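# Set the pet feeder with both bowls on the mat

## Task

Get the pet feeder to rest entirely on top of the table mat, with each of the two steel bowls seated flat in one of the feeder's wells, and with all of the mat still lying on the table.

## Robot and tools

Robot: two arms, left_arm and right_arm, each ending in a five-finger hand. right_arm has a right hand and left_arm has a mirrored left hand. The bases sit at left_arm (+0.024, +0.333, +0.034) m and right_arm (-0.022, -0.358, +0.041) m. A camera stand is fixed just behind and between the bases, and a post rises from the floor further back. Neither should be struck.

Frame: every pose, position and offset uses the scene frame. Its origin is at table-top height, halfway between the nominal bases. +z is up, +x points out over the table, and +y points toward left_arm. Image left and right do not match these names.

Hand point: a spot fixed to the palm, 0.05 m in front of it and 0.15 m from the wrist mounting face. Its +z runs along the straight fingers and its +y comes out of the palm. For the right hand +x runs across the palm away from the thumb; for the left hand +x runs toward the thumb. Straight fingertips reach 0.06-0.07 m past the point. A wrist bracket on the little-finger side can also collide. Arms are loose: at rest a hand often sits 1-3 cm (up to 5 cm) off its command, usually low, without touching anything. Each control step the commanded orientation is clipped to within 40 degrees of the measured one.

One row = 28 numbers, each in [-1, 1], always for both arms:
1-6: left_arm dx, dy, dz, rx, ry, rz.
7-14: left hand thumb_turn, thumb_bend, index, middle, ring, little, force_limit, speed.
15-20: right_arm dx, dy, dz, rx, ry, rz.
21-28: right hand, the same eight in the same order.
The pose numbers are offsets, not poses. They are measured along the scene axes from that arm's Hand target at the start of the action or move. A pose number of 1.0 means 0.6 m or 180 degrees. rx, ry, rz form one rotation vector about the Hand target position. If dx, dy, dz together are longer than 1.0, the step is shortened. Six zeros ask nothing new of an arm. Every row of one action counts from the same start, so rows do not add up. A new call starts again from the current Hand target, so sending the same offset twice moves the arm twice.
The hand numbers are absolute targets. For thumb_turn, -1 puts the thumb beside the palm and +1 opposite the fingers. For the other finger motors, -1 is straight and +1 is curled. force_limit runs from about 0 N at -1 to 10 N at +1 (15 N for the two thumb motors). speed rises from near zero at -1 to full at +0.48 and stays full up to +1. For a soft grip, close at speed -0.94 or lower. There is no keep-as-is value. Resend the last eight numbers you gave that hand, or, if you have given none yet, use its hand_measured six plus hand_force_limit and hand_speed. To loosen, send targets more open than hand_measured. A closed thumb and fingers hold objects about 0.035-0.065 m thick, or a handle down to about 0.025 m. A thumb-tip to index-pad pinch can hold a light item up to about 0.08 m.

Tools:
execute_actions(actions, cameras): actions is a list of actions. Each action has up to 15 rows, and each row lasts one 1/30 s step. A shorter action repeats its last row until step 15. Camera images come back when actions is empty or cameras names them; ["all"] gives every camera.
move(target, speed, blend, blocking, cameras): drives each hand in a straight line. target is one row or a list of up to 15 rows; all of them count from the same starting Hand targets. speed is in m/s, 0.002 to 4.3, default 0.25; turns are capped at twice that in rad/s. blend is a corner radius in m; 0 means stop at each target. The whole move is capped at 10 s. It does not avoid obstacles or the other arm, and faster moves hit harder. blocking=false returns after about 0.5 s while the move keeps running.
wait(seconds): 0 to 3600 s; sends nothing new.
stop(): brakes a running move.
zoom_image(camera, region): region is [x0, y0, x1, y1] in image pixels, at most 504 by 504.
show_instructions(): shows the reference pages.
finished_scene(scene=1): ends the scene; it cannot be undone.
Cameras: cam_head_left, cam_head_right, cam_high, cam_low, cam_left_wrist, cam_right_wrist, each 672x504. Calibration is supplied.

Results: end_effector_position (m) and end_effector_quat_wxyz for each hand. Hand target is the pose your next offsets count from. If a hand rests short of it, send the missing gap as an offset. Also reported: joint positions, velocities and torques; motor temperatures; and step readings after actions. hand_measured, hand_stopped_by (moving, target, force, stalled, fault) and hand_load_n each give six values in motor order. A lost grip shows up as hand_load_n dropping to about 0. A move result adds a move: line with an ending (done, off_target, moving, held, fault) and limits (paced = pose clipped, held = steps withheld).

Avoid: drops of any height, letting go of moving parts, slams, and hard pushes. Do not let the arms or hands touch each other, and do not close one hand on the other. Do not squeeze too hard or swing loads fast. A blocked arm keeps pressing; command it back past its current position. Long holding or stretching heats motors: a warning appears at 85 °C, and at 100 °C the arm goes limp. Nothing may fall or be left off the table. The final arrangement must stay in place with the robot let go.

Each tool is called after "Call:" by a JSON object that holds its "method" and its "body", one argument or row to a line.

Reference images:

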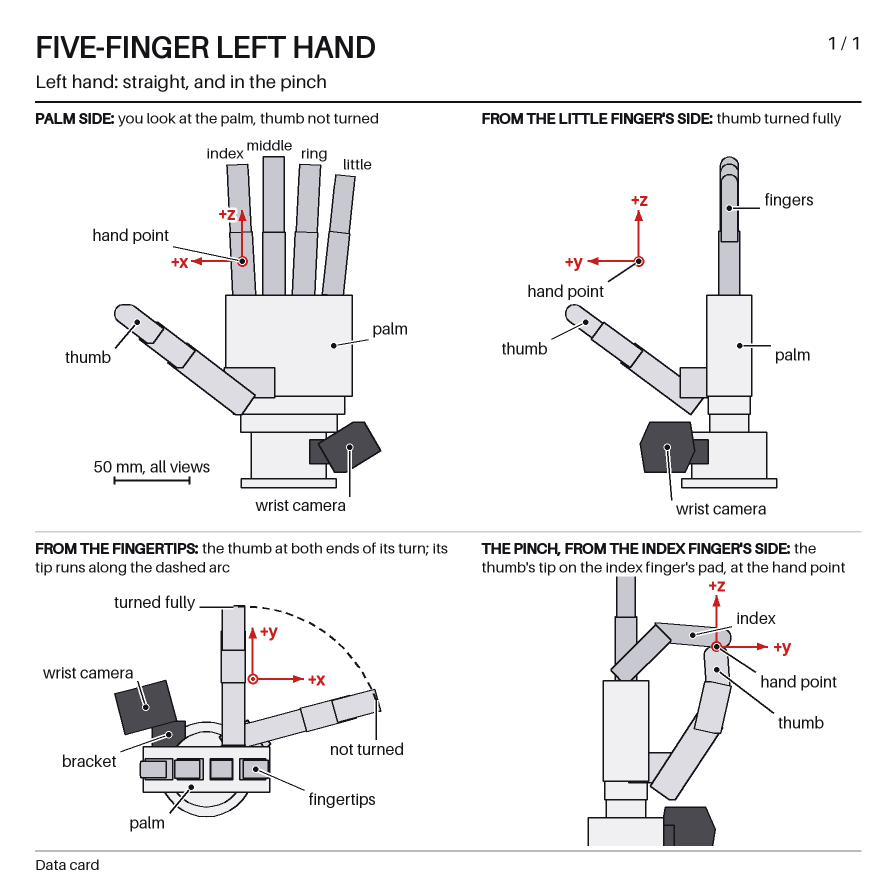

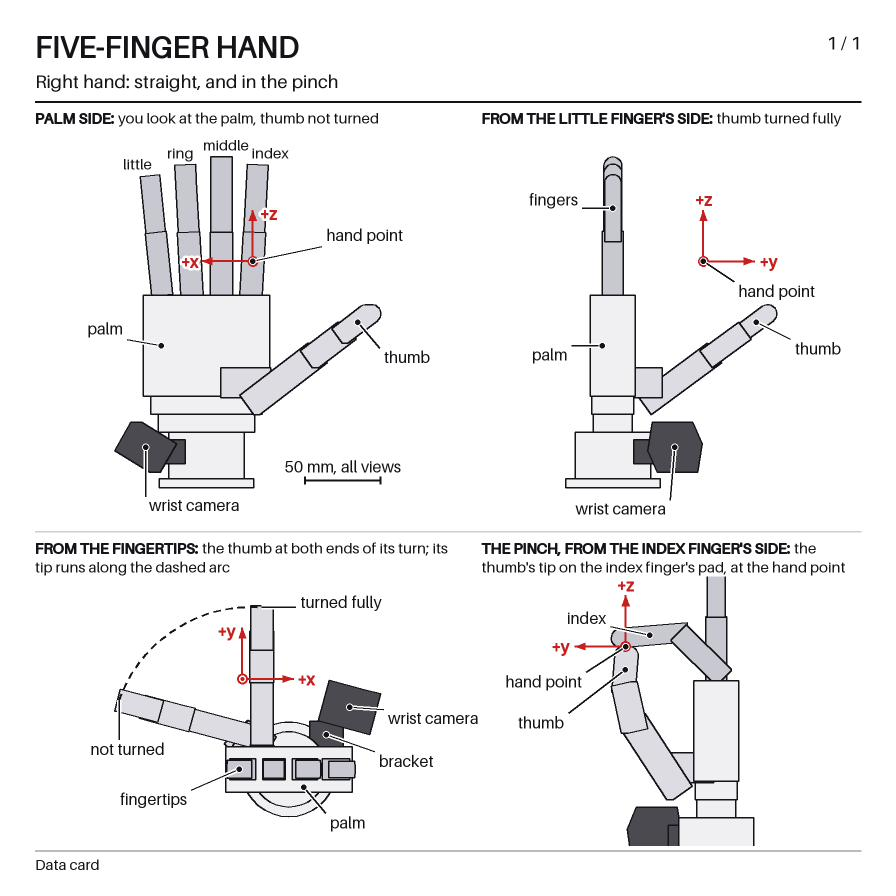

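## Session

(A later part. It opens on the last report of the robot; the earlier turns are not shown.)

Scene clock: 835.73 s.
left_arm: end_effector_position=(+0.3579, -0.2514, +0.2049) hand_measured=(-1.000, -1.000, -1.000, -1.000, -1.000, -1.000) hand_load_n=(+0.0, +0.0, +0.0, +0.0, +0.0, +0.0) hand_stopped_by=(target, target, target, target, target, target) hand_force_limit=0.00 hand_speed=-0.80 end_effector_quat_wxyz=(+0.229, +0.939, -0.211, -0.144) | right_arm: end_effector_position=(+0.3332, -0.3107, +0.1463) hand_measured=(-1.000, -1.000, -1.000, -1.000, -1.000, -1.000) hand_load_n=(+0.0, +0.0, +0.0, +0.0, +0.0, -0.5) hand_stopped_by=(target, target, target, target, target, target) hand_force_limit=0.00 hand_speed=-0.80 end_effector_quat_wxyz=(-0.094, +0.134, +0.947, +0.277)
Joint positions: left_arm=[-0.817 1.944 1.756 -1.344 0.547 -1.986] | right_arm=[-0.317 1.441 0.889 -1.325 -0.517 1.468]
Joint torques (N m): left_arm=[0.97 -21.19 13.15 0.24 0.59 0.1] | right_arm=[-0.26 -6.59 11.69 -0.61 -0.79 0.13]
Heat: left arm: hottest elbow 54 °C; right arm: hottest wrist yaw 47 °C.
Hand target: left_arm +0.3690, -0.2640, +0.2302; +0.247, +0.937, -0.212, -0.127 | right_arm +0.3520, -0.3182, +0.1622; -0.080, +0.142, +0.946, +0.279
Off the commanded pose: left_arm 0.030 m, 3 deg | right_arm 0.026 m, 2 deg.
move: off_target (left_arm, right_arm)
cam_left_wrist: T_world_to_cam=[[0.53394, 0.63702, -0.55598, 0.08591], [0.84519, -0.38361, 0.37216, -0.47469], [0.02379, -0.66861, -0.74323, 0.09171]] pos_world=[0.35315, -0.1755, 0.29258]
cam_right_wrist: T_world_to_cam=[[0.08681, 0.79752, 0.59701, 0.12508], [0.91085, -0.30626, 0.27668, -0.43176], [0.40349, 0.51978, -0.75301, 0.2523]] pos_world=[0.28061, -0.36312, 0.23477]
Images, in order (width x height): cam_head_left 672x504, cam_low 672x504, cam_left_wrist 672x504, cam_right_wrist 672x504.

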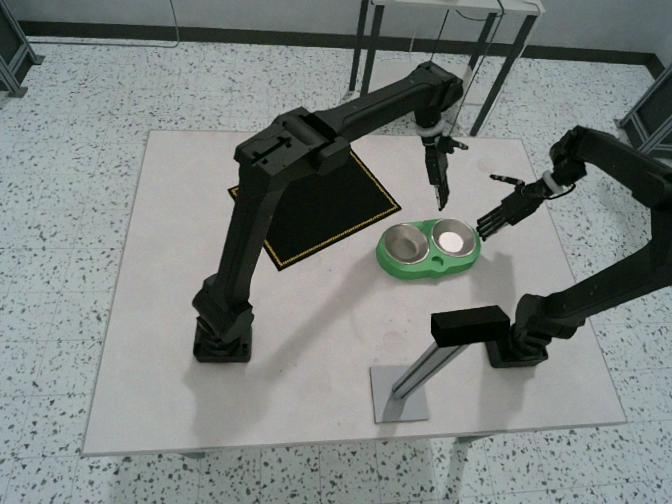

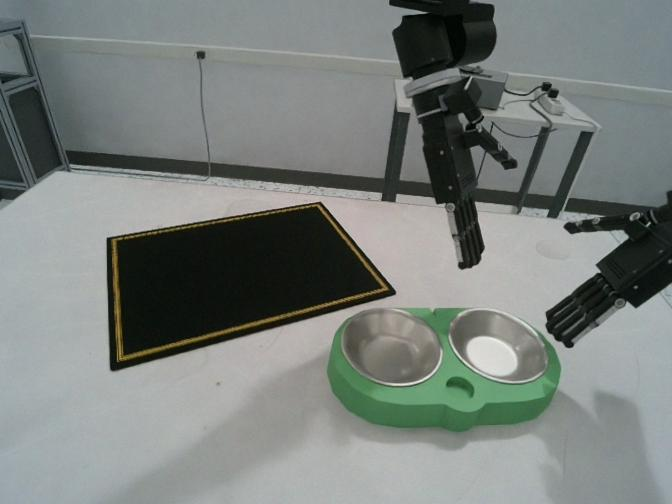

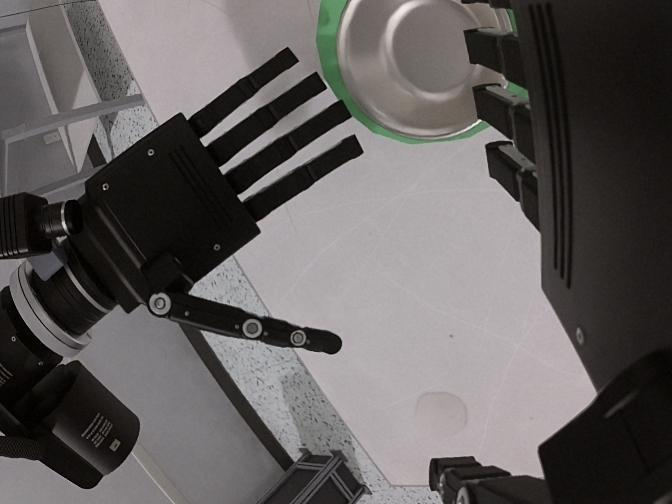

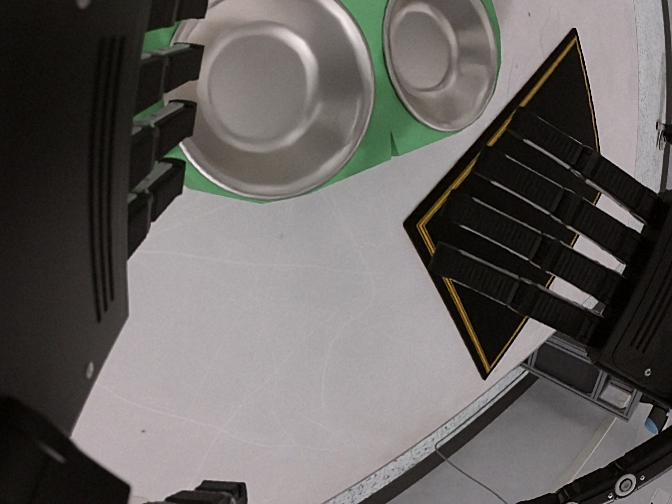

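Call:
{"method": "zoom_image", "body": {
  "camera": "cam_head_left",
  "region": [350, 180, 510, 300]
}}

Call:
{"method": "zoom_image", "body": {
  "camera": "cam_low",
  "region": [310, 280, 600, 450]
}}

Scaled by 3.150 from the camera's image (finer frame: 960x720).

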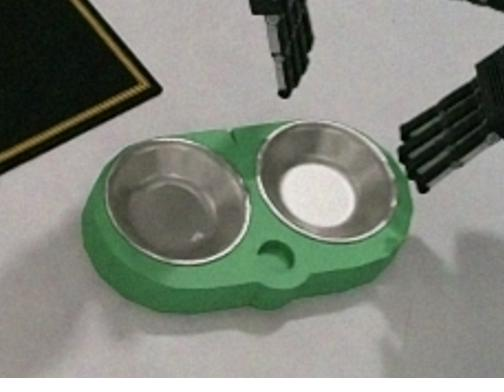

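Scaled by 1.738 from the camera's image (finer frame: 960x720).

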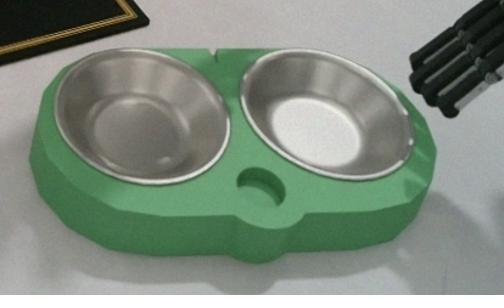

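Call:
{"method": "move", "body": {
  "target": [
    [-0.065,0.107,0.1,0,0,0,-1,-1,-1,-1,-1,-1,0,-0.8,-0.01,-0.08,0.06,0,0,0,-1,-1,-1,-1,-1,-1,0,-0.8],
    [-0.2817,0.34,0.1,-0.0565,-0.2153,-0.6964,-1,-1,-1,-1,-1,-1,0,-0.8,-0.037,-0.22,0.06,0,0,0,-1,-1,-1,-1,-1,-1,0,-0.8]
  ],
  "speed": 0.3,
  "blend": 0.01,
  "cameras": ["cam_low","cam_head_left","cam_high"]
}}

Call:
{"method": "zoom_image", "body": {
  "camera": "cam_low",
  "region": [310, 280, 600, 450]
}}

Scene clock: 880.33 s.
left_arm: end_effector_position=(+0.1948, -0.0599, +0.2821) hand_measured=(-1.000, -1.000, -1.000, -1.000, -1.000, -1.000) hand_load_n=(+0.0, +0.0, -0.5, +0.0, +0.0, +0.0) hand_stopped_by=(target, target, target, target, target, target) hand_force_limit=0.00 hand_speed=-0.80 end_effector_quat_wxyz=(-0.008, -0.222, +0.975, +0.019) | right_arm: end_effector_position=(+0.3199, -0.4358, +0.1834) hand_measured=(-1.000, -1.000, -1.000, -1.000, -1.000, -1.000) hand_load_n=(+0.0, +0.0, +0.0, +0.0, +0.0, +0.0) hand_stopped_by=(target, target, target, target, target, target) hand_force_limit=0.00 hand_speed=-0.80 end_effector_quat_wxyz=(-0.096, +0.146, +0.943, +0.282)
Joint positions: left_arm=[-1.061 1.646 1.674 -1.64 0.007 0.035] | right_arm=[-0.645 1.533 1.085 -1.586 -0.405 1.15]
Joint torques (N m): left_arm=[0.5 -18.2 8.77 0.72 -0.16 0.22] | right_arm=[-1.14 -7.94 11.9 -0.96 -0.26 -0.1]
Motor temperatures (°C): left_arm=[29 35 50 26 32 26] | right_arm=[27 28 39 26 36 27]
Heat: left arm: hottest elbow 50 °C; right arm: hottest elbow 39 °C.
Hand target: left_arm +0.2000, -0.0600, +0.2902; +0.000, -0.216, +0.976, +0.000 | right_arm +0.3298, -0.4502, +0.1982; -0.080, +0.142, +0.946, +0.279
Off the commanded pose: left_arm 0.010 m, 2 deg | right_arm 0.023 m, 2 deg.
move: off_target (right_arm)
Images, in order (width x height): cam_head_left 672x504, cam_high 672x504, cam_low 672x504.

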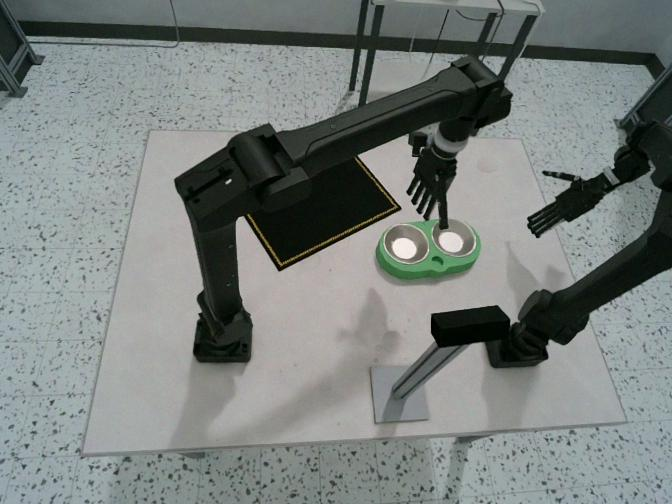

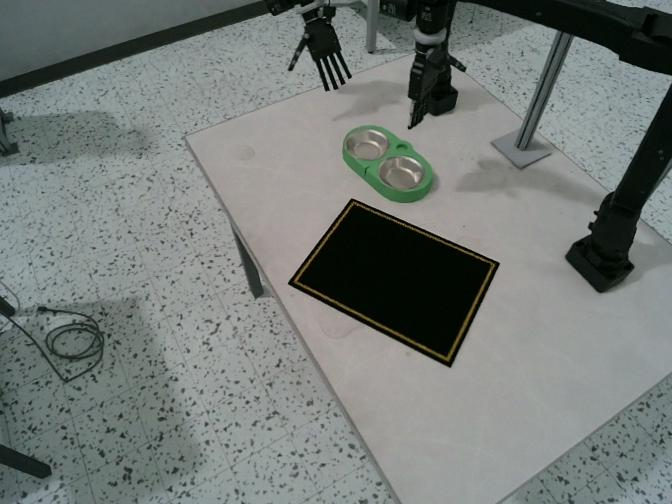

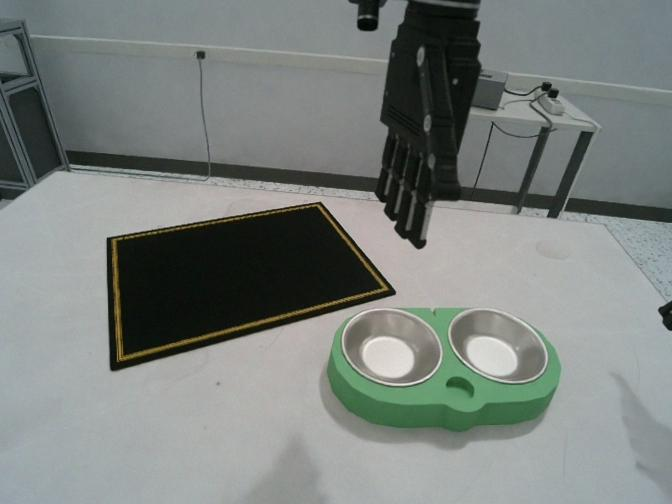

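Scaled by 1.738 from the camera's image (finer frame: 960x720).

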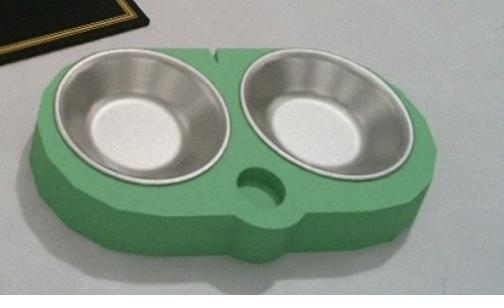

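Call:
{"method": "move", "body": {
  "target": [
    [-0.05,0.0167,0,0,0,-0.694,-1,-1,-1,-1,-1,-1,0,-0.8,0,0,0,0,0,0,-1,-1,-1,-1,-1,-1,0,-0.8],
    [-0.0167,-0.0,-0.3,0,0,-0.694,-1,-1,-1,-1,-1,-1,0,-0.8,0,0,0,0,0,0,-1,-1,-1,-1,-1,-1,0,-0.8]
  ],
  "speed": 0.25,
  "blend": 0.01,
  "cameras": ["cam_left_wrist","cam_head_left"]
}}

Scene clock: 891.30 s.
left_arm: end_effector_position=(+0.1835, -0.0488, +0.1001) hand_measured=(-1.000, -1.000, -1.000, -1.000, -1.000, -1.000) hand_load_n=(+0.0, +0.0, +0.0, +0.0, +0.0, +0.5) hand_stopped_by=(target, target, target, target, target, target) hand_force_limit=0.00 hand_speed=-0.80 end_effector_quat_wxyz=(-0.021, +0.762, +0.647, +0.008) | right_arm: end_effector_position=(+0.3199, -0.4358, +0.1834) hand_measured=(-1.000, -1.000, -1.000, -1.000, -1.000, -1.000) hand_load_n=(+0.0, +0.0, +0.0, +0.0, +0.0, +0.0) hand_stopped_by=(target, target, target, target, target, target) hand_force_limit=0.00 hand_speed=-0.80 end_effector_quat_wxyz=(-0.096, +0.146, +0.943, +0.282)
Joint positions: left_arm=[-1.306 1.562 1.085 -1.139 0.005 1.97] | right_arm=[-0.645 1.533 1.085 -1.586 -0.405 1.15]
Joint torques (N m): left_arm=[1.08 -14.62 8.55 0.76 -0.11 0.21] | right_arm=[-1.14 -7.94 11.9 -0.96 -0.26 -0.1]
Heat: left arm: hottest elbow 48 °C; right arm: hottest elbow 39 °C.
Hand target: left_arm +0.1900, -0.0600, +0.1102; +0.000, +0.766, +0.643, +0.000 | right_arm +0.3298, -0.4502, +0.1982; -0.080, +0.142, +0.946, +0.279
Off the commanded pose: left_arm 0.016 m, 3 deg | right_arm 0.023 m, 2 deg.
move: off_target (left_arm)
cam_left_wrist: T_world_to_cam=[[-0.90684, 0.42131, -0.01192, 0.19116], [0.3558, 0.78037, 0.51423, -0.0782], [0.22595, 0.46208, -0.85757, 0.18292]] pos_world=[0.15984, -0.10404, 0.19936]
Images, in order (width x height): cam_head_left 672x504, cam_left_wrist 672x504.

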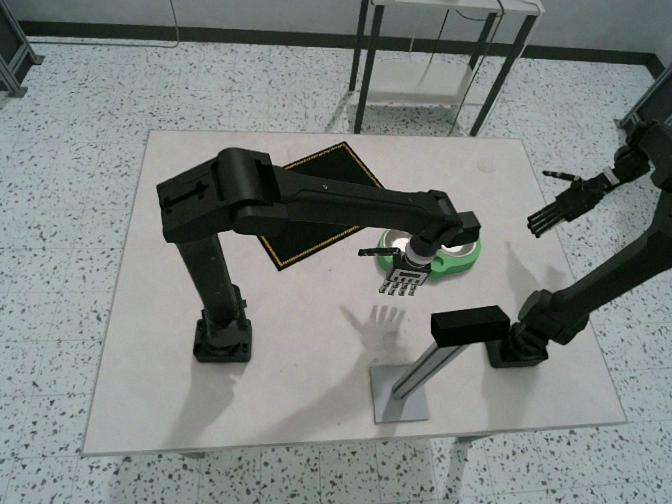

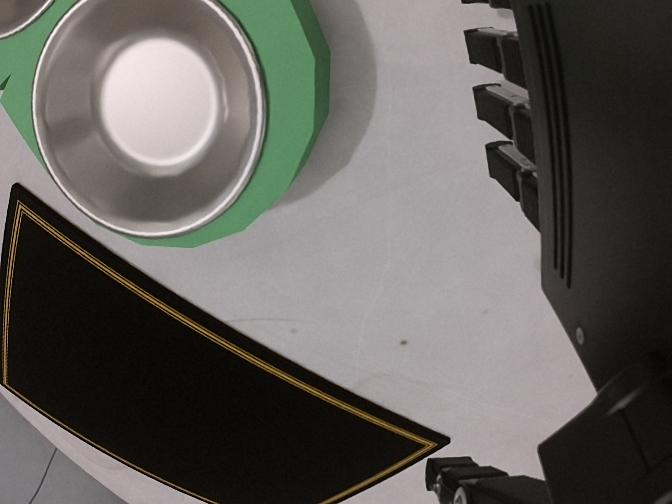

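Call:
{"method": "move", "body": {
  "target": [
    [0.0,-0.042,-0.015,0,0,0,-1,-1,-1,-1,-1,-1,0,-0.8,0,0,0,0,0,0,-1,-1,-1,-1,-1,-1,0,-0.8],
    [0.075,-0.042,-0.015,0,0,0,-1,-1,-1,-1,-1,-1,0,-0.8,0,0,0,0,0,0,-1,-1,-1,-1,-1,-1,0,-0.8],
    [0.1,-0.192,-0.015,0,0,0,-1,-1,-1,-1,-1,-1,0,-0.8,0,0,0,0,0,0,-1,-1,-1,-1,-1,-1,0,-0.8]
  ],
  "speed": 0.1,
  "blend": 0.005,
  "cameras": ["cam_left_wrist","cam_head_left","cam_high"]
}}

Scene clock: 904.00 s.
left_arm: end_effector_position=(+0.2402, -0.1537, +0.0820) hand_measured=(-1.000, -1.000, -1.000, -1.000, -1.000, -1.000) hand_load_n=(+0.0, +0.0, +0.0, +0.0, +0.0, +0.0) hand_stopped_by=(target, target, target, target, target, target) hand_force_limit=0.00 hand_speed=-0.80 end_effector_quat_wxyz=(-0.026, +0.767, +0.642, +0.007) | right_arm: end_effector_position=(+0.3199, -0.4358, +0.1834) hand_measured=(-1.000, -1.000, -1.000, -1.000, -1.000, -1.000) hand_load_n=(+0.0, +0.0, +0.0, +0.0, +0.0, +0.0) hand_stopped_by=(target, target, target, target, target, target) hand_force_limit=0.00 hand_speed=-0.80 end_effector_quat_wxyz=(-0.096, +0.146, +0.943, +0.282)
Joint positions: left_arm=[-1.248 1.861 1.437 -1.2 0.007 2.042] | right_arm=[-0.645 1.533 1.085 -1.586 -0.405 1.15]
Joint torques (N m): left_arm=[0.26 -18.84 12.25 0.12 -0.18 0.06] | right_arm=[-1.14 -7.94 11.89 -0.96 -0.26 -0.1]
Heat: left arm: hottest elbow 47 °C; right arm: hottest elbow 40 °C.
Hand target: left_arm +0.2500, -0.1752, +0.1012; +0.000, +0.766, +0.643, +0.000 | right_arm +0.3298, -0.4502, +0.1982; -0.080, +0.142, +0.946, +0.279
Off the commanded pose: left_arm 0.030 m, 3 deg | right_arm 0.023 m, 2 deg.
move: off_target (left_arm)
cam_left_wrist: T_world_to_cam=[[-0.90105, 0.43372, -0.00233, 0.28625], [0.37014, 0.77174, 0.51711, -0.01216], [0.22608, 0.46508, -0.85591, 0.20331]] pos_world=[0.21646, -0.20932, 0.18097]
Images, in order (width x height): cam_head_left 672x504, cam_high 672x504, cam_left_wrist 672x504.

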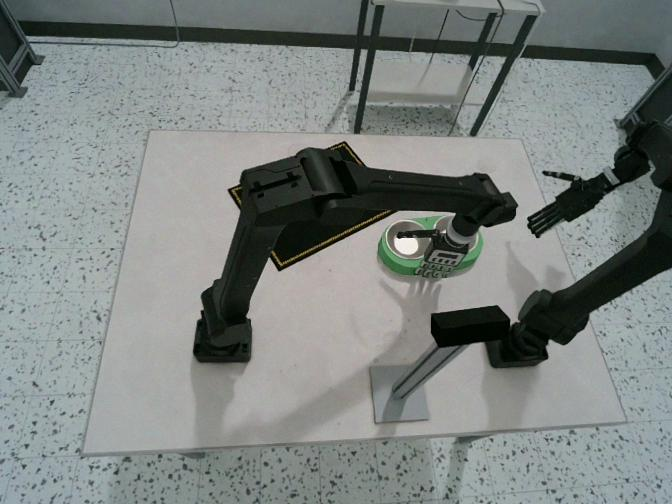

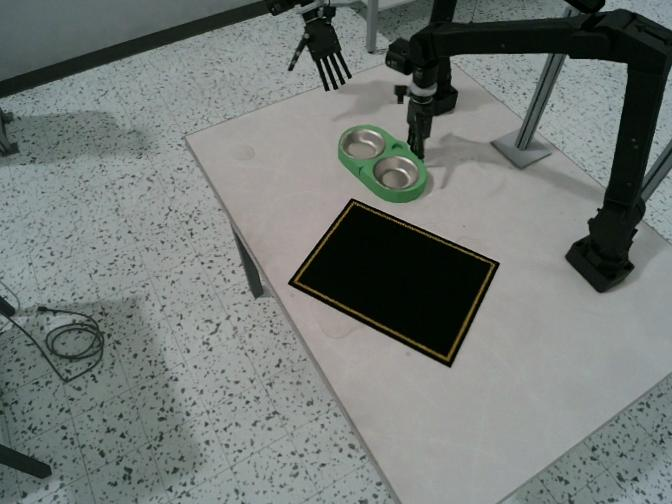

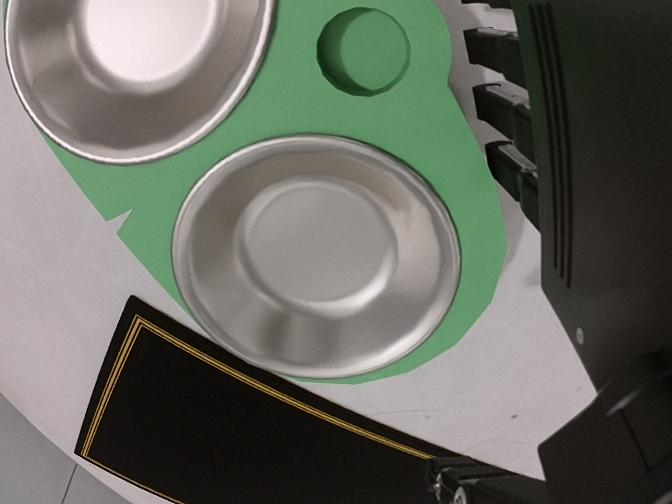

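Call:
{"method": "move", "body": {
  "target": [
    [-0.08,0.03,0.03,0,0,0,-1,-1,-1,-1,-1,-1,0,-0.8,0.0,0.0,0.1,0,0,0,-1,-1,-1,-1,-1,-1,0,-0.8],
    [-0.08,0.1,0.3,0,0,0.1,-1,-1,-1,-1,-1,-1,0,-0.8,-0.05,0.08,0.137,0,0,0,-1,-1,-1,-1,-1,-1,0,-0.8],
    [0.0,0.65,0.3,0,0,0.555,-1,-1,-1,-1,-1,-1,0,-0.8,-0.05,0.167,0.137,-0.0833,-0.2114,0.655,-1,-1,-1,-1,-1,-1,0,-0.8]
  ],
  "speed": 0.35,
  "blend": 0.01,
  "cameras": ["cam_high","cam_head_left"]
}}

Scene clock: 926.10 s.
left_arm: end_effector_position=(+0.2514, +0.2151, +0.2756) hand_measured=(-1.000, -1.000, -1.000, -1.000, -1.000, -1.000) hand_load_n=(+0.0, +0.0, +0.0, +0.0, +0.0, +0.0) hand_stopped_by=(target, target, target, target, target, target) hand_force_limit=0.00 hand_speed=-0.80 end_effector_quat_wxyz=(-0.010, +0.006, +1.000, +0.004) | right_arm: end_effector_position=(+0.2897, -0.3481, +0.2701) hand_measured=(-1.000, -1.000, -1.000, -1.000, -1.000, -1.000) hand_load_n=(+0.0, +0.0, +0.0, +0.0, +0.0, +0.0) hand_stopped_by=(target, target, target, target, target, target) hand_force_limit=0.00 hand_speed=-0.80 end_effector_quat_wxyz=(+0.015, +0.786, -0.618, -0.025)
Joint positions: left_arm=[-0.573 1.172 1.18 -1.6 0.005 0.981] | right_arm=[-0.033 1.365 1.308 -1.571 -0.006 -0.256]
Joint torques (N m): left_arm=[0.56 -9.05 8.99 0.14 -0.13 0.03] | right_arm=[0.62 -8.7 11.12 0.64 -0.03 -0.08]
Heat: left arm: hottest elbow 46 °C; right arm: hottest elbow 41 °C.
Hand target: left_arm +0.2500, +0.2148, +0.2812; +0.000, +0.000, +1.000, +0.000 | right_arm +0.2998, -0.3500, +0.2804; +0.000, +0.793, -0.609, +0.000
Off the commanded pose: left_arm 0.006 m, 1 deg | right_arm 0.015 m, 4 deg.
move: off_target (right_arm)
Images, in order (width x height): cam_head_left 672x504, cam_high 672x504.

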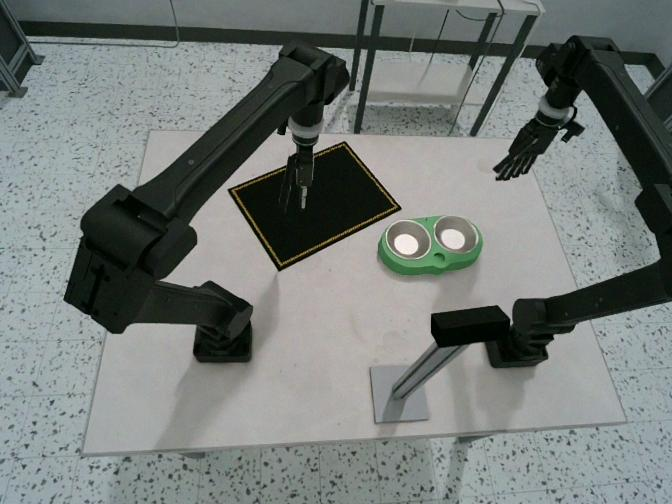

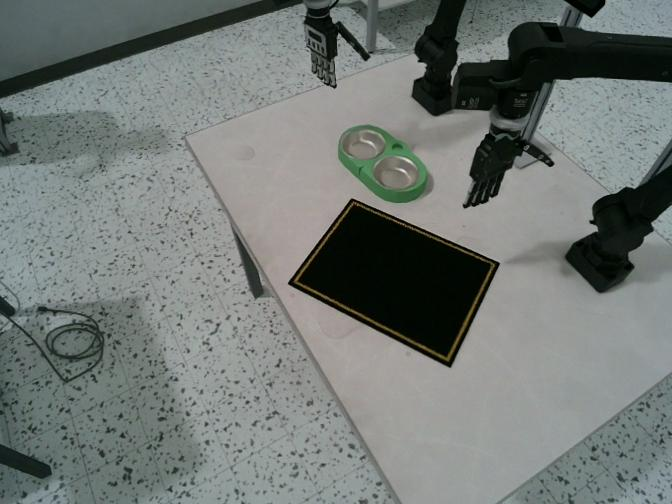

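Call:
{"method": "move", "body": {
  "target": [
    [0.0,0,0,0,0,0,-1,-1,-1,-1,-1,-1,0,-0.8,-0.08,0.15,0.0,0,0,0.3,-1,-1,-1,-1,-1,-1,0,-0.8],
    [0,0,0,0,0,0,-1,-1,-1,-1,-1,-1,0,-0.8,-0.158,0.392,-0.13,0,0,0.667,-1,-1,-1,-1,-1,-1,0,-0.8]
  ],
  "speed": 0.25,
  "blend": 0.02,
  "cameras": ["cam_high","cam_right_wrist","cam_low"]
}}

Scene clock: 939.00 s.
left_arm: end_effector_position=(+0.2514, +0.2151, +0.2756) hand_measured=(-1.000, -1.000, -1.000, -1.000, -1.000, -1.000) hand_load_n=(+0.0, +0.0, +0.0, +0.0, +0.0, +0.0) hand_stopped_by=(target, target, target, target, target, target) hand_force_limit=0.00 hand_speed=-0.80 end_effector_quat_wxyz=(-0.010, +0.006, +1.000, +0.004) | right_arm: end_effector_position=(+0.2007, -0.1193, +0.2046) hand_measured=(-1.000, -1.000, -1.000, -1.000, -1.000, -1.000) hand_load_n=(+0.0, +0.0, +0.0, +0.0, +0.0, +0.0) hand_stopped_by=(target, target, target, target, target, target) hand_force_limit=0.00 hand_speed=-0.80 end_effector_quat_wxyz=(+0.002, +0.928, +0.372, -0.008)
Joint positions: left_arm=[-0.573 1.172 1.18 -1.6 0.005 0.981] | right_arm=[0.964 1.327 1.108 -1.368 -0.006 -1.355]
Joint torques (N m): left_arm=[0.5 -9.11 8.95 0.12 -0.13 0.03] | right_arm=[0.62 -6.71 8.68 0.77 -0.04 -0.09]
Motor temperatures (°C): left_arm=[29 34 45 26 29 26] | right_arm=[27 29 40 26 32 27]
Heat: left arm: hottest elbow 45 °C; right arm: hottest elbow 40 °C.
Hand target: left_arm +0.2500, +0.2148, +0.2812; +0.000, +0.000, +1.000, +0.000 | right_arm +0.2050, -0.1148, +0.2024; +0.000, +0.924, +0.383, +0.000
Off the commanded pose: left_arm 0.006 m, 1 deg | right_arm 0.007 m, 2 deg.
move: done
cam_right_wrist: T_world_to_cam=[[0.83717, -0.54367, 0.0597, -0.25149], [-0.49483, -0.70638, 0.50613, -0.08109], [-0.233, -0.45326, -0.86039, 0.28387]] pos_world=[0.23655, -0.06534, 0.3003]
Images, in order (width x height): cam_high 672x504, cam_low 672x504, cam_right_wrist 672x504.

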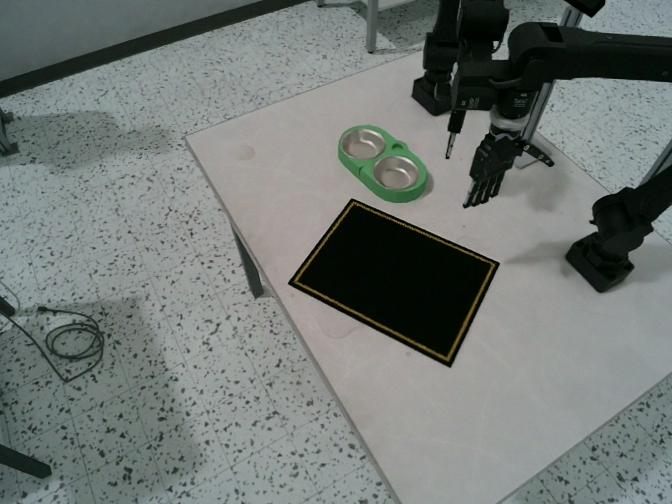

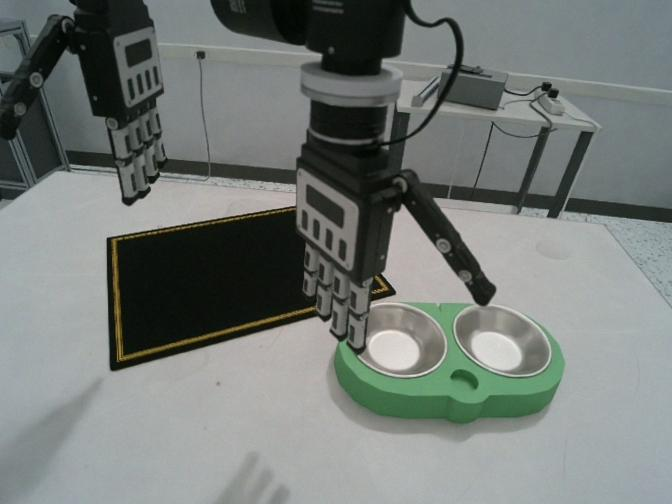

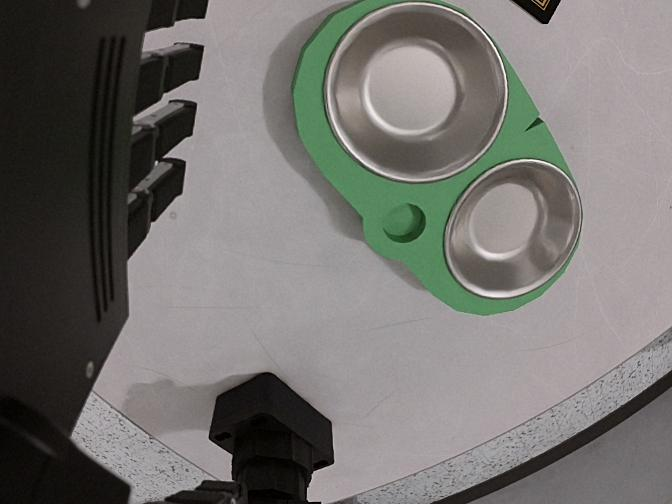

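Call:
{"method": "move", "body": {
  "target": [
    [0.0,0,0,0,0,0,-1,-1,-1,-1,-1,-1,0,-0.8,0.0,0.008,-0.182,0,0,0,-1,-1,-1,-1,-1,-1,0,-0.8],
    [0,0,0,0,0,0,-1,-1,-1,-1,-1,-1,0,-0.8,0.13,-0.13,-0.182,0,0,0,-1,-1,-1,-1,-1,-1,0,-0.8]
  ],
  "speed": 0.12,
  "cameras": ["cam_high","cam_right_wrist","cam_head_left"]
}}

Scene clock: 950.87 s.
left_arm: end_effector_position=(+0.2514, +0.2151, +0.2756) hand_measured=(-1.000, -1.000, -1.000, -1.000, -1.000, -1.000) hand_load_n=(+0.0, +0.0, +0.0, +0.0, +0.0, +0.0) hand_stopped_by=(target, target, target, target, target, target) hand_force_limit=0.00 hand_speed=-0.80 end_effector_quat_wxyz=(-0.010, +0.006, +1.000, +0.004) | right_arm: end_effector_position=(+0.2752, -0.1943, +0.0887) hand_measured=(-1.000, -1.000, -1.000, -1.000, -1.000, -1.000) hand_load_n=(+0.0, +0.0, +0.0, +0.0, +0.0, +0.0) hand_stopped_by=(target, target, target, target, target, target) hand_force_limit=0.00 hand_speed=-0.80 end_effector_quat_wxyz=(+0.001, +0.927, +0.376, -0.017)
Joint positions: left_arm=[-0.573 1.172 1.18 -1.6 0.005 0.981] | right_arm=[0.671 1.445 0.897 -1.055 -0.007 -1.655]
Joint torques (N m): left_arm=[0.62 -9.11 8.98 0.14 -0.12 0.03] | right_arm=[-1.03 -8.59 7.77 0.69 0.07 -0.09]
Heat: left arm: hottest elbow 44 °C; right arm: hottest elbow 39 °C.
Hand target: left_arm +0.2500, +0.2148, +0.2812; +0.000, +0.000, +1.000, +0.000 | right_arm +0.2830, -0.1928, +0.0932; +0.000, +0.924, +0.383, +0.000
Off the commanded pose: left_arm 0.006 m, 1 deg | right_arm 0.009 m, 2 deg.
move: done
cam_right_wrist: T_world_to_cam=[[0.84213, -0.53709, 0.04852, -0.34692], [-0.48108, -0.70754, 0.51764, -0.04358], [-0.24369, -0.45926, -0.85422, 0.1688]] pos_world=[0.31232, -0.13964, 0.18358]
Images, in order (width x height): cam_head_left 672x504, cam_high 672x504, cam_right_wrist 672x504.

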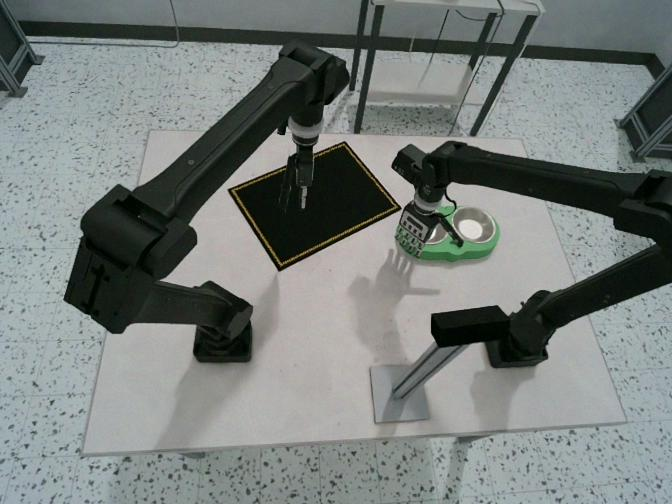

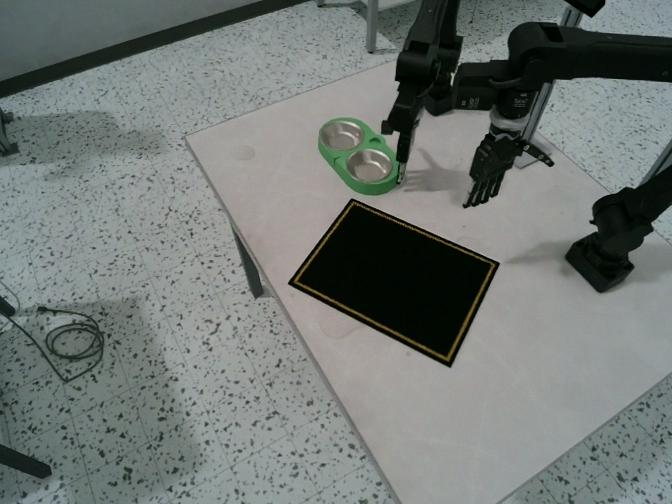

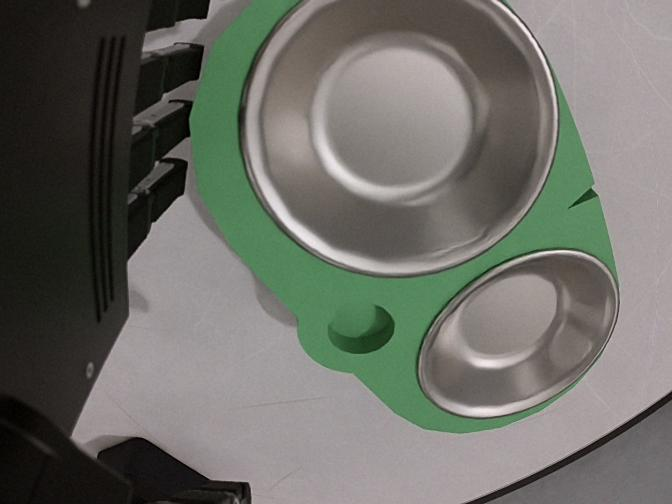

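Call:
{"method": "move", "body": {
  "target": [
    [0.0,0,0,0,0,0,-1,-1,-1,-1,-1,-1,0,-0.8,-0.05,0.05,0.017,0,0,0,-1,-1,-1,-1,-1,-1,0,-0.8],
    [0,0,0,0,0,0,-1,-1,-1,-1,-1,-1,0,-0.8,-0.05,0.05,0.27,0,0,0,-1,-1,-1,-1,-1,-1,0,-0.8],
    [0,0,0,0,0,0,-1,-1,-1,-1,-1,-1,0,-0.8,0.195,-0.144,0.27,0,0,-0.75,-1,-1,-1,-1,-1,-1,0,-0.8]
  ],
  "speed": 0.3,
  "blend": 0.005,
  "cameras": ["cam_right_wrist"]
}}

Call:
{"method": "move", "body": {
  "target": [
    [0,0,0,0,0,0,-1,-1,-1,-1,-1,-1,0,-0.8,0.0,-0.01,-0.27,0,0,0,-1,-1,-1,-1,-1,-1,0,-0.8],
    [0,0,0,0,0,0,-1,-1,-1,-1,-1,-1,0,-0.8,-0.185,-0.01,-0.27,0,0,0,-1,-1,-1,-1,-1,-1,0,-0.8]
  ],
  "speed": 0.12,
  "cameras": ["cam_right_wrist","cam_high","cam_head_left"]
}}

Scene clock: 966.50 s.
left_arm: end_effector_position=(+0.2514, +0.2151, +0.2756) hand_measured=(-1.000, -1.000, -1.000, -1.000, -1.000, -1.000) hand_load_n=(+0.0, +0.0, +0.0, +0.0, +0.0, +0.0) hand_stopped_by=(target, target, target, target, target, target) hand_force_limit=0.00 hand_speed=-0.80 end_effector_quat_wxyz=(-0.010, +0.006, +1.000, +0.004) | right_arm: end_effector_position=(+0.3808, -0.2821, +0.2382) hand_measured=(-1.000, -1.000, -1.000, -1.000, -1.000, -1.000) hand_load_n=(+0.0, +0.0, +0.0, +0.0, +0.0, +0.0) hand_stopped_by=(target, target, target, target, target, target) hand_force_limit=0.00 hand_speed=-0.80 end_effector_quat_wxyz=(+0.020, +0.715, -0.699, -0.014)
Joint positions: left_arm=[-0.573 1.172 1.18 -1.6 0.005 0.981] | right_arm=[0.087 1.596 1.478 -1.502 0.003 0.08]
Joint torques (N m): left_arm=[0.56 -9.11 8.98 0.14 -0.13 0.03] | right_arm=[-0.85 -10.34 14.22 -0.17 0.01 0.16]
Heat: left arm: hottest elbow 43 °C; right arm: hottest elbow 39 °C.
Hand target: left_arm +0.2500, +0.2148, +0.2812; +0.000, +0.000, +1.000, +0.000 | right_arm +0.4000, -0.2792, +0.2552; +0.000, +0.707, -0.707, +0.000
Off the commanded pose: left_arm 0.006 m, 1 deg | right_arm 0.026 m, 3 deg.
move: off_target (right_arm)
cam_right_wrist: T_world_to_cam=[[-0.96175, -0.24908, 0.11396, 0.26235], [-0.16289, 0.85457, 0.49313, 0.19302], [-0.22022, 0.45571, -0.86246, 0.53301]] pos_world=[0.40114, -0.3425, 0.33461]

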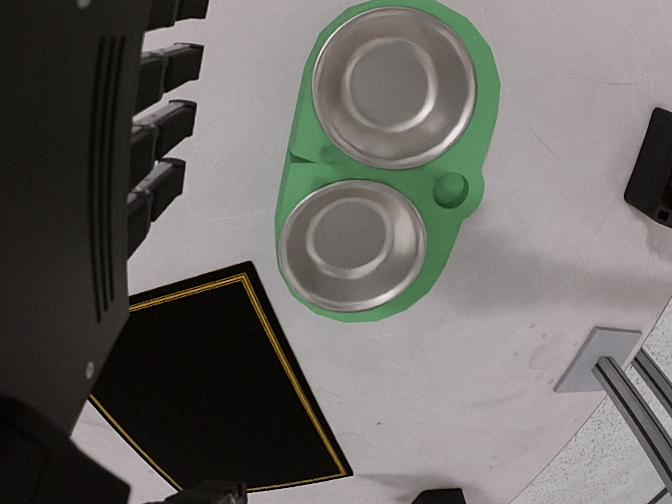

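Scene clock: 969.93 s.
left_arm: end_effector_position=(+0.2514, +0.2151, +0.2756) hand_measured=(-1.000, -1.000, -1.000, -1.000, -1.000, -1.000) hand_load_n=(+0.0, +0.0, +0.0, +0.0, +0.0, +0.0) hand_stopped_by=(target, target, target, target, target, target) hand_force_limit=0.00 hand_speed=-0.80 end_effector_quat_wxyz=(-0.010, +0.006, +1.000, +0.004) | right_arm: end_effector_position=(+0.2858, -0.2904, +0.0906) hand_measured=(-1.000, -1.000, -1.000, -1.000, -1.000, -1.000) hand_load_n=(+0.0, +0.0, +0.0, +0.0, +0.0, +0.0) hand_stopped_by=(target, target, target, target, target, target) hand_force_limit=0.00 hand_speed=-0.80 end_effector_quat_wxyz=(+0.010, +0.706, -0.708, -0.006)
Joint positions: left_arm=[-0.573 1.172 1.18 -1.6 0.005 0.981] | right_arm=[0.087 1.464 0.92 -1.051 0.003 0.104]
Joint torques (N m): left_arm=[0.62 -9.05 8.96 0.13 -0.13 0.03] | right_arm=[0.91 -8.82 7.64 0.49 0.02 0.14]
Heat: left arm: hottest elbow 43 °C; right arm: hottest elbow 38 °C.
Hand target: left_arm +0.2500, +0.2148, +0.2812; +0.000, +0.000, +1.000, +0.000 | right_arm +0.2890, -0.2852, +0.0932; +0.000, +0.707, -0.707, +0.000
Off the commanded pose: left_arm 0.006 m, 1 deg | right_arm 0.007 m, 1 deg.
move: done
cam_right_wrist: T_world_to_cam=[[-0.97008, -0.22554, 0.08988, 0.19709], [-0.15396, 0.85767, 0.49061, 0.25603], [-0.18774, 0.46209, -0.86673, 0.38148]] pos_world=[0.30223, -0.35141, 0.18732]
Images, in order (width x height): cam_head_left 672x504, cam_high 672x504, cam_right_wrist 672x504.

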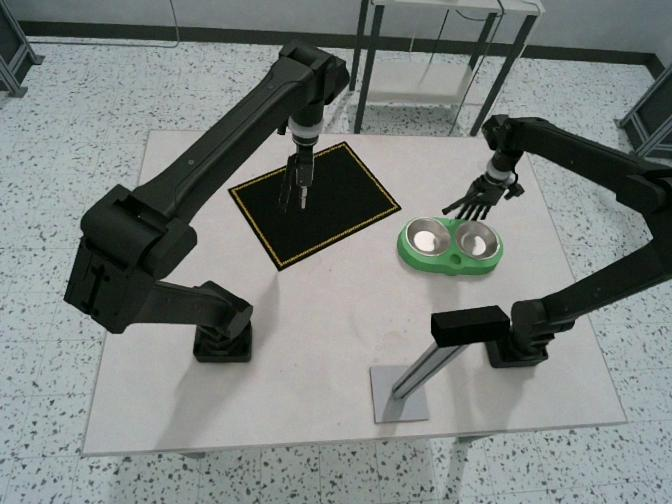

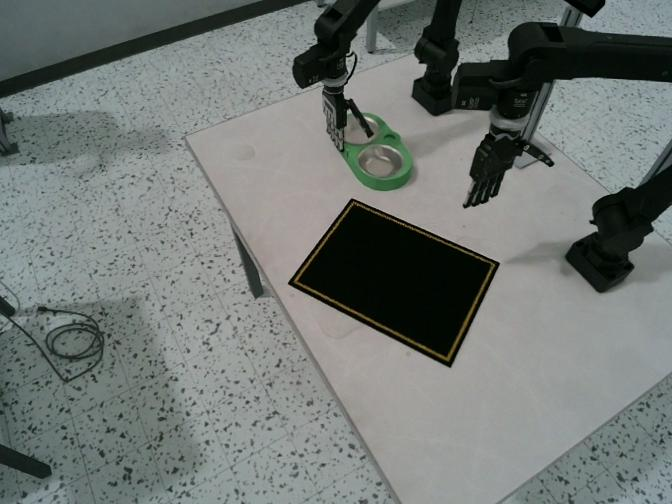

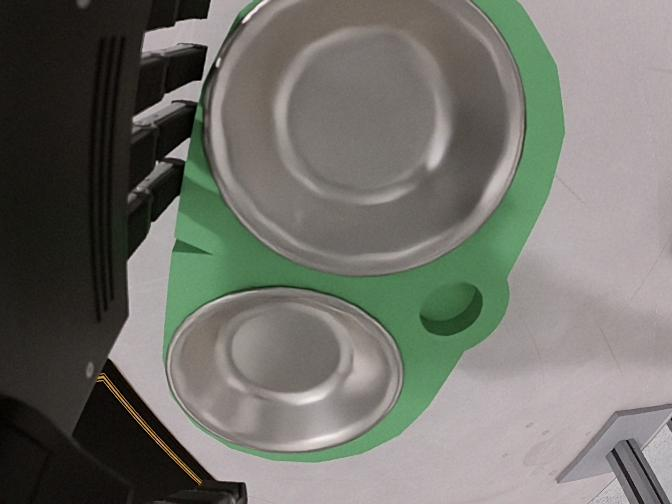

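Call:
{"method": "execute_actions", "body": {
  "actions": []
}}

Scene clock: 981.80 s.
left_arm: end_effector_position=(+0.2514, +0.2151, +0.2756) hand_measured=(-1.000, -1.000, -1.000, -1.000, -1.000, -1.000) hand_load_n=(+0.0, +0.0, +0.0, +0.0, +0.0, +0.0) hand_stopped_by=(target, target, target, target, target, target) hand_force_limit=0.00 hand_speed=-0.80 end_effector_quat_wxyz=(-0.010, +0.006, +1.000, +0.004) | right_arm: end_effector_position=(+0.2858, -0.2904, +0.0906) hand_measured=(-1.000, -1.000, -1.000, -1.000, -1.000, -1.000) hand_load_n=(+0.0, +0.0, -0.5, +0.0, +0.0, +0.0) hand_stopped_by=(target, target, target, target, target, target) hand_force_limit=0.00 hand_speed=-0.80 end_effector_quat_wxyz=(+0.010, +0.706, -0.708, -0.006)
Joint positions: left_arm=[-0.573 1.172 1.18 -1.6 0.005 0.981] | right_arm=[0.087 1.464 0.92 -1.051 0.003 0.104]
Joint velocities: within noise
Joint torques (N m): left_arm=[0.56 -9.11 8.95 0.12 -0.13 0.04] | right_arm=[0.91 -8.76 7.64 0.49 0.01 0.14]
Motor temperatures (°C): left_arm=[29 32 42 26 28 26] | right_arm=[27 29 38 26 31 27]
Heat: left arm: hottest elbow 42 °C; right arm: hottest elbow 38 °C.
Hand target: left_arm +0.2500, +0.2148, +0.2812; +0.000, +0.000, +1.000, +0.000 | right_arm +0.2890, -0.2852, +0.0932; +0.000, +0.707, -0.707, +0.000
Off the commanded pose: left_arm 0.006 m, 1 deg | right_arm 0.007 m, 1 deg.
camera_calibration:
cam_left_wrist: T_world_to_cam=[[-0.27919, -0.95917, -0.04532, 0.29197], [-0.83468, 0.21908, 0.50528, 0.02397], [-0.47472, 0.1789, -0.86176, 0.43433]] pos_world=[0.30771, 0.1971, 0.37541]
cam_right_wrist: T_world_to_cam=[[-0.97008, -0.22554, 0.08988, 0.19709], [-0.15396, 0.85767, 0.49061, 0.25603], [-0.18774, 0.46209, -0.86673, 0.38148]] pos_world=[0.30223, -0.35141, 0.18732]

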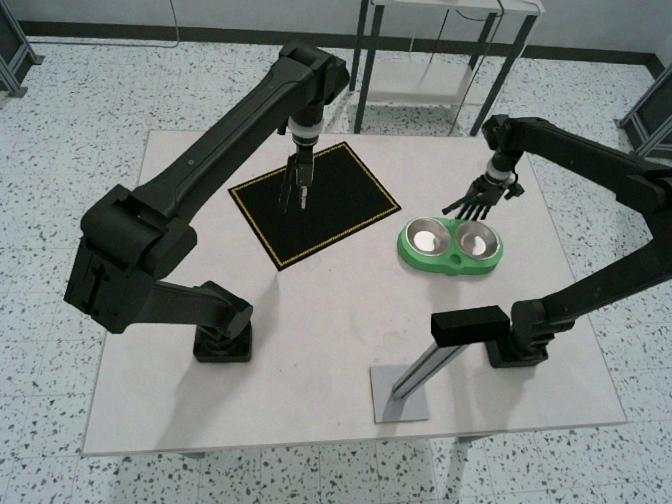

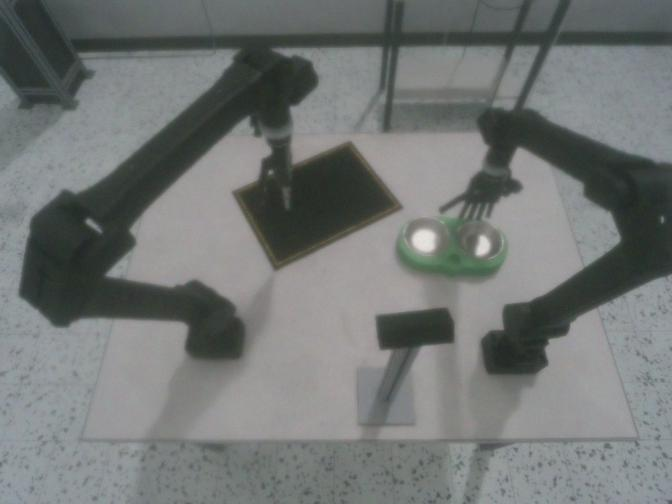

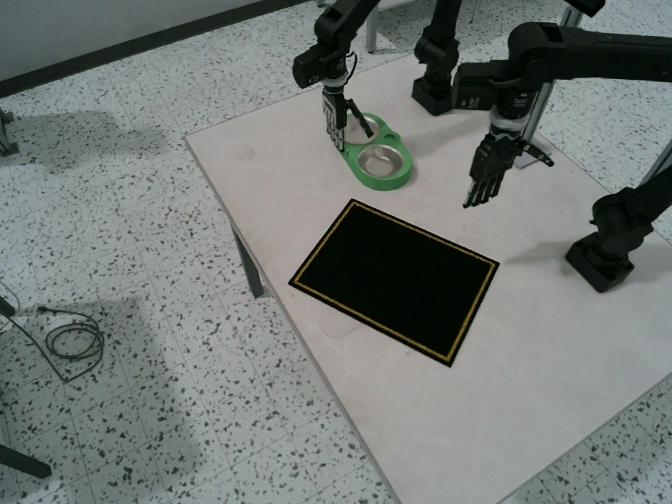

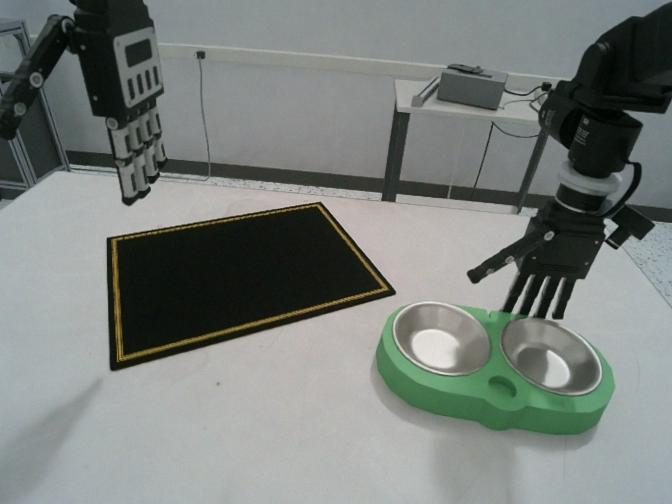

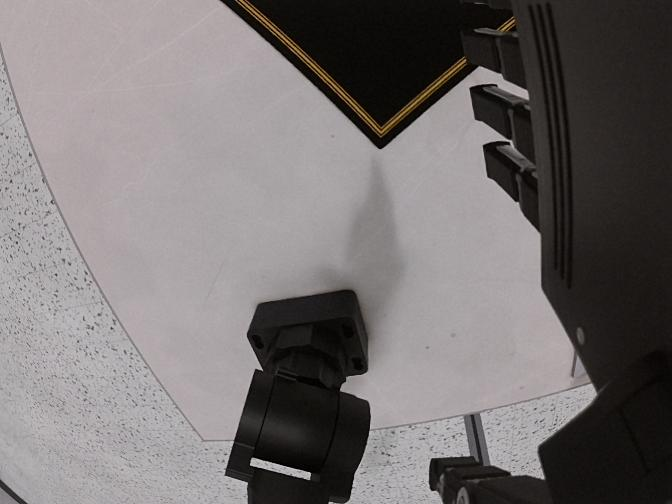

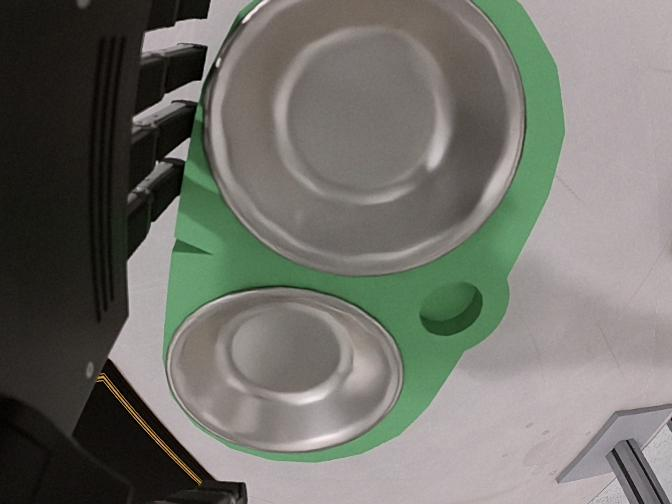

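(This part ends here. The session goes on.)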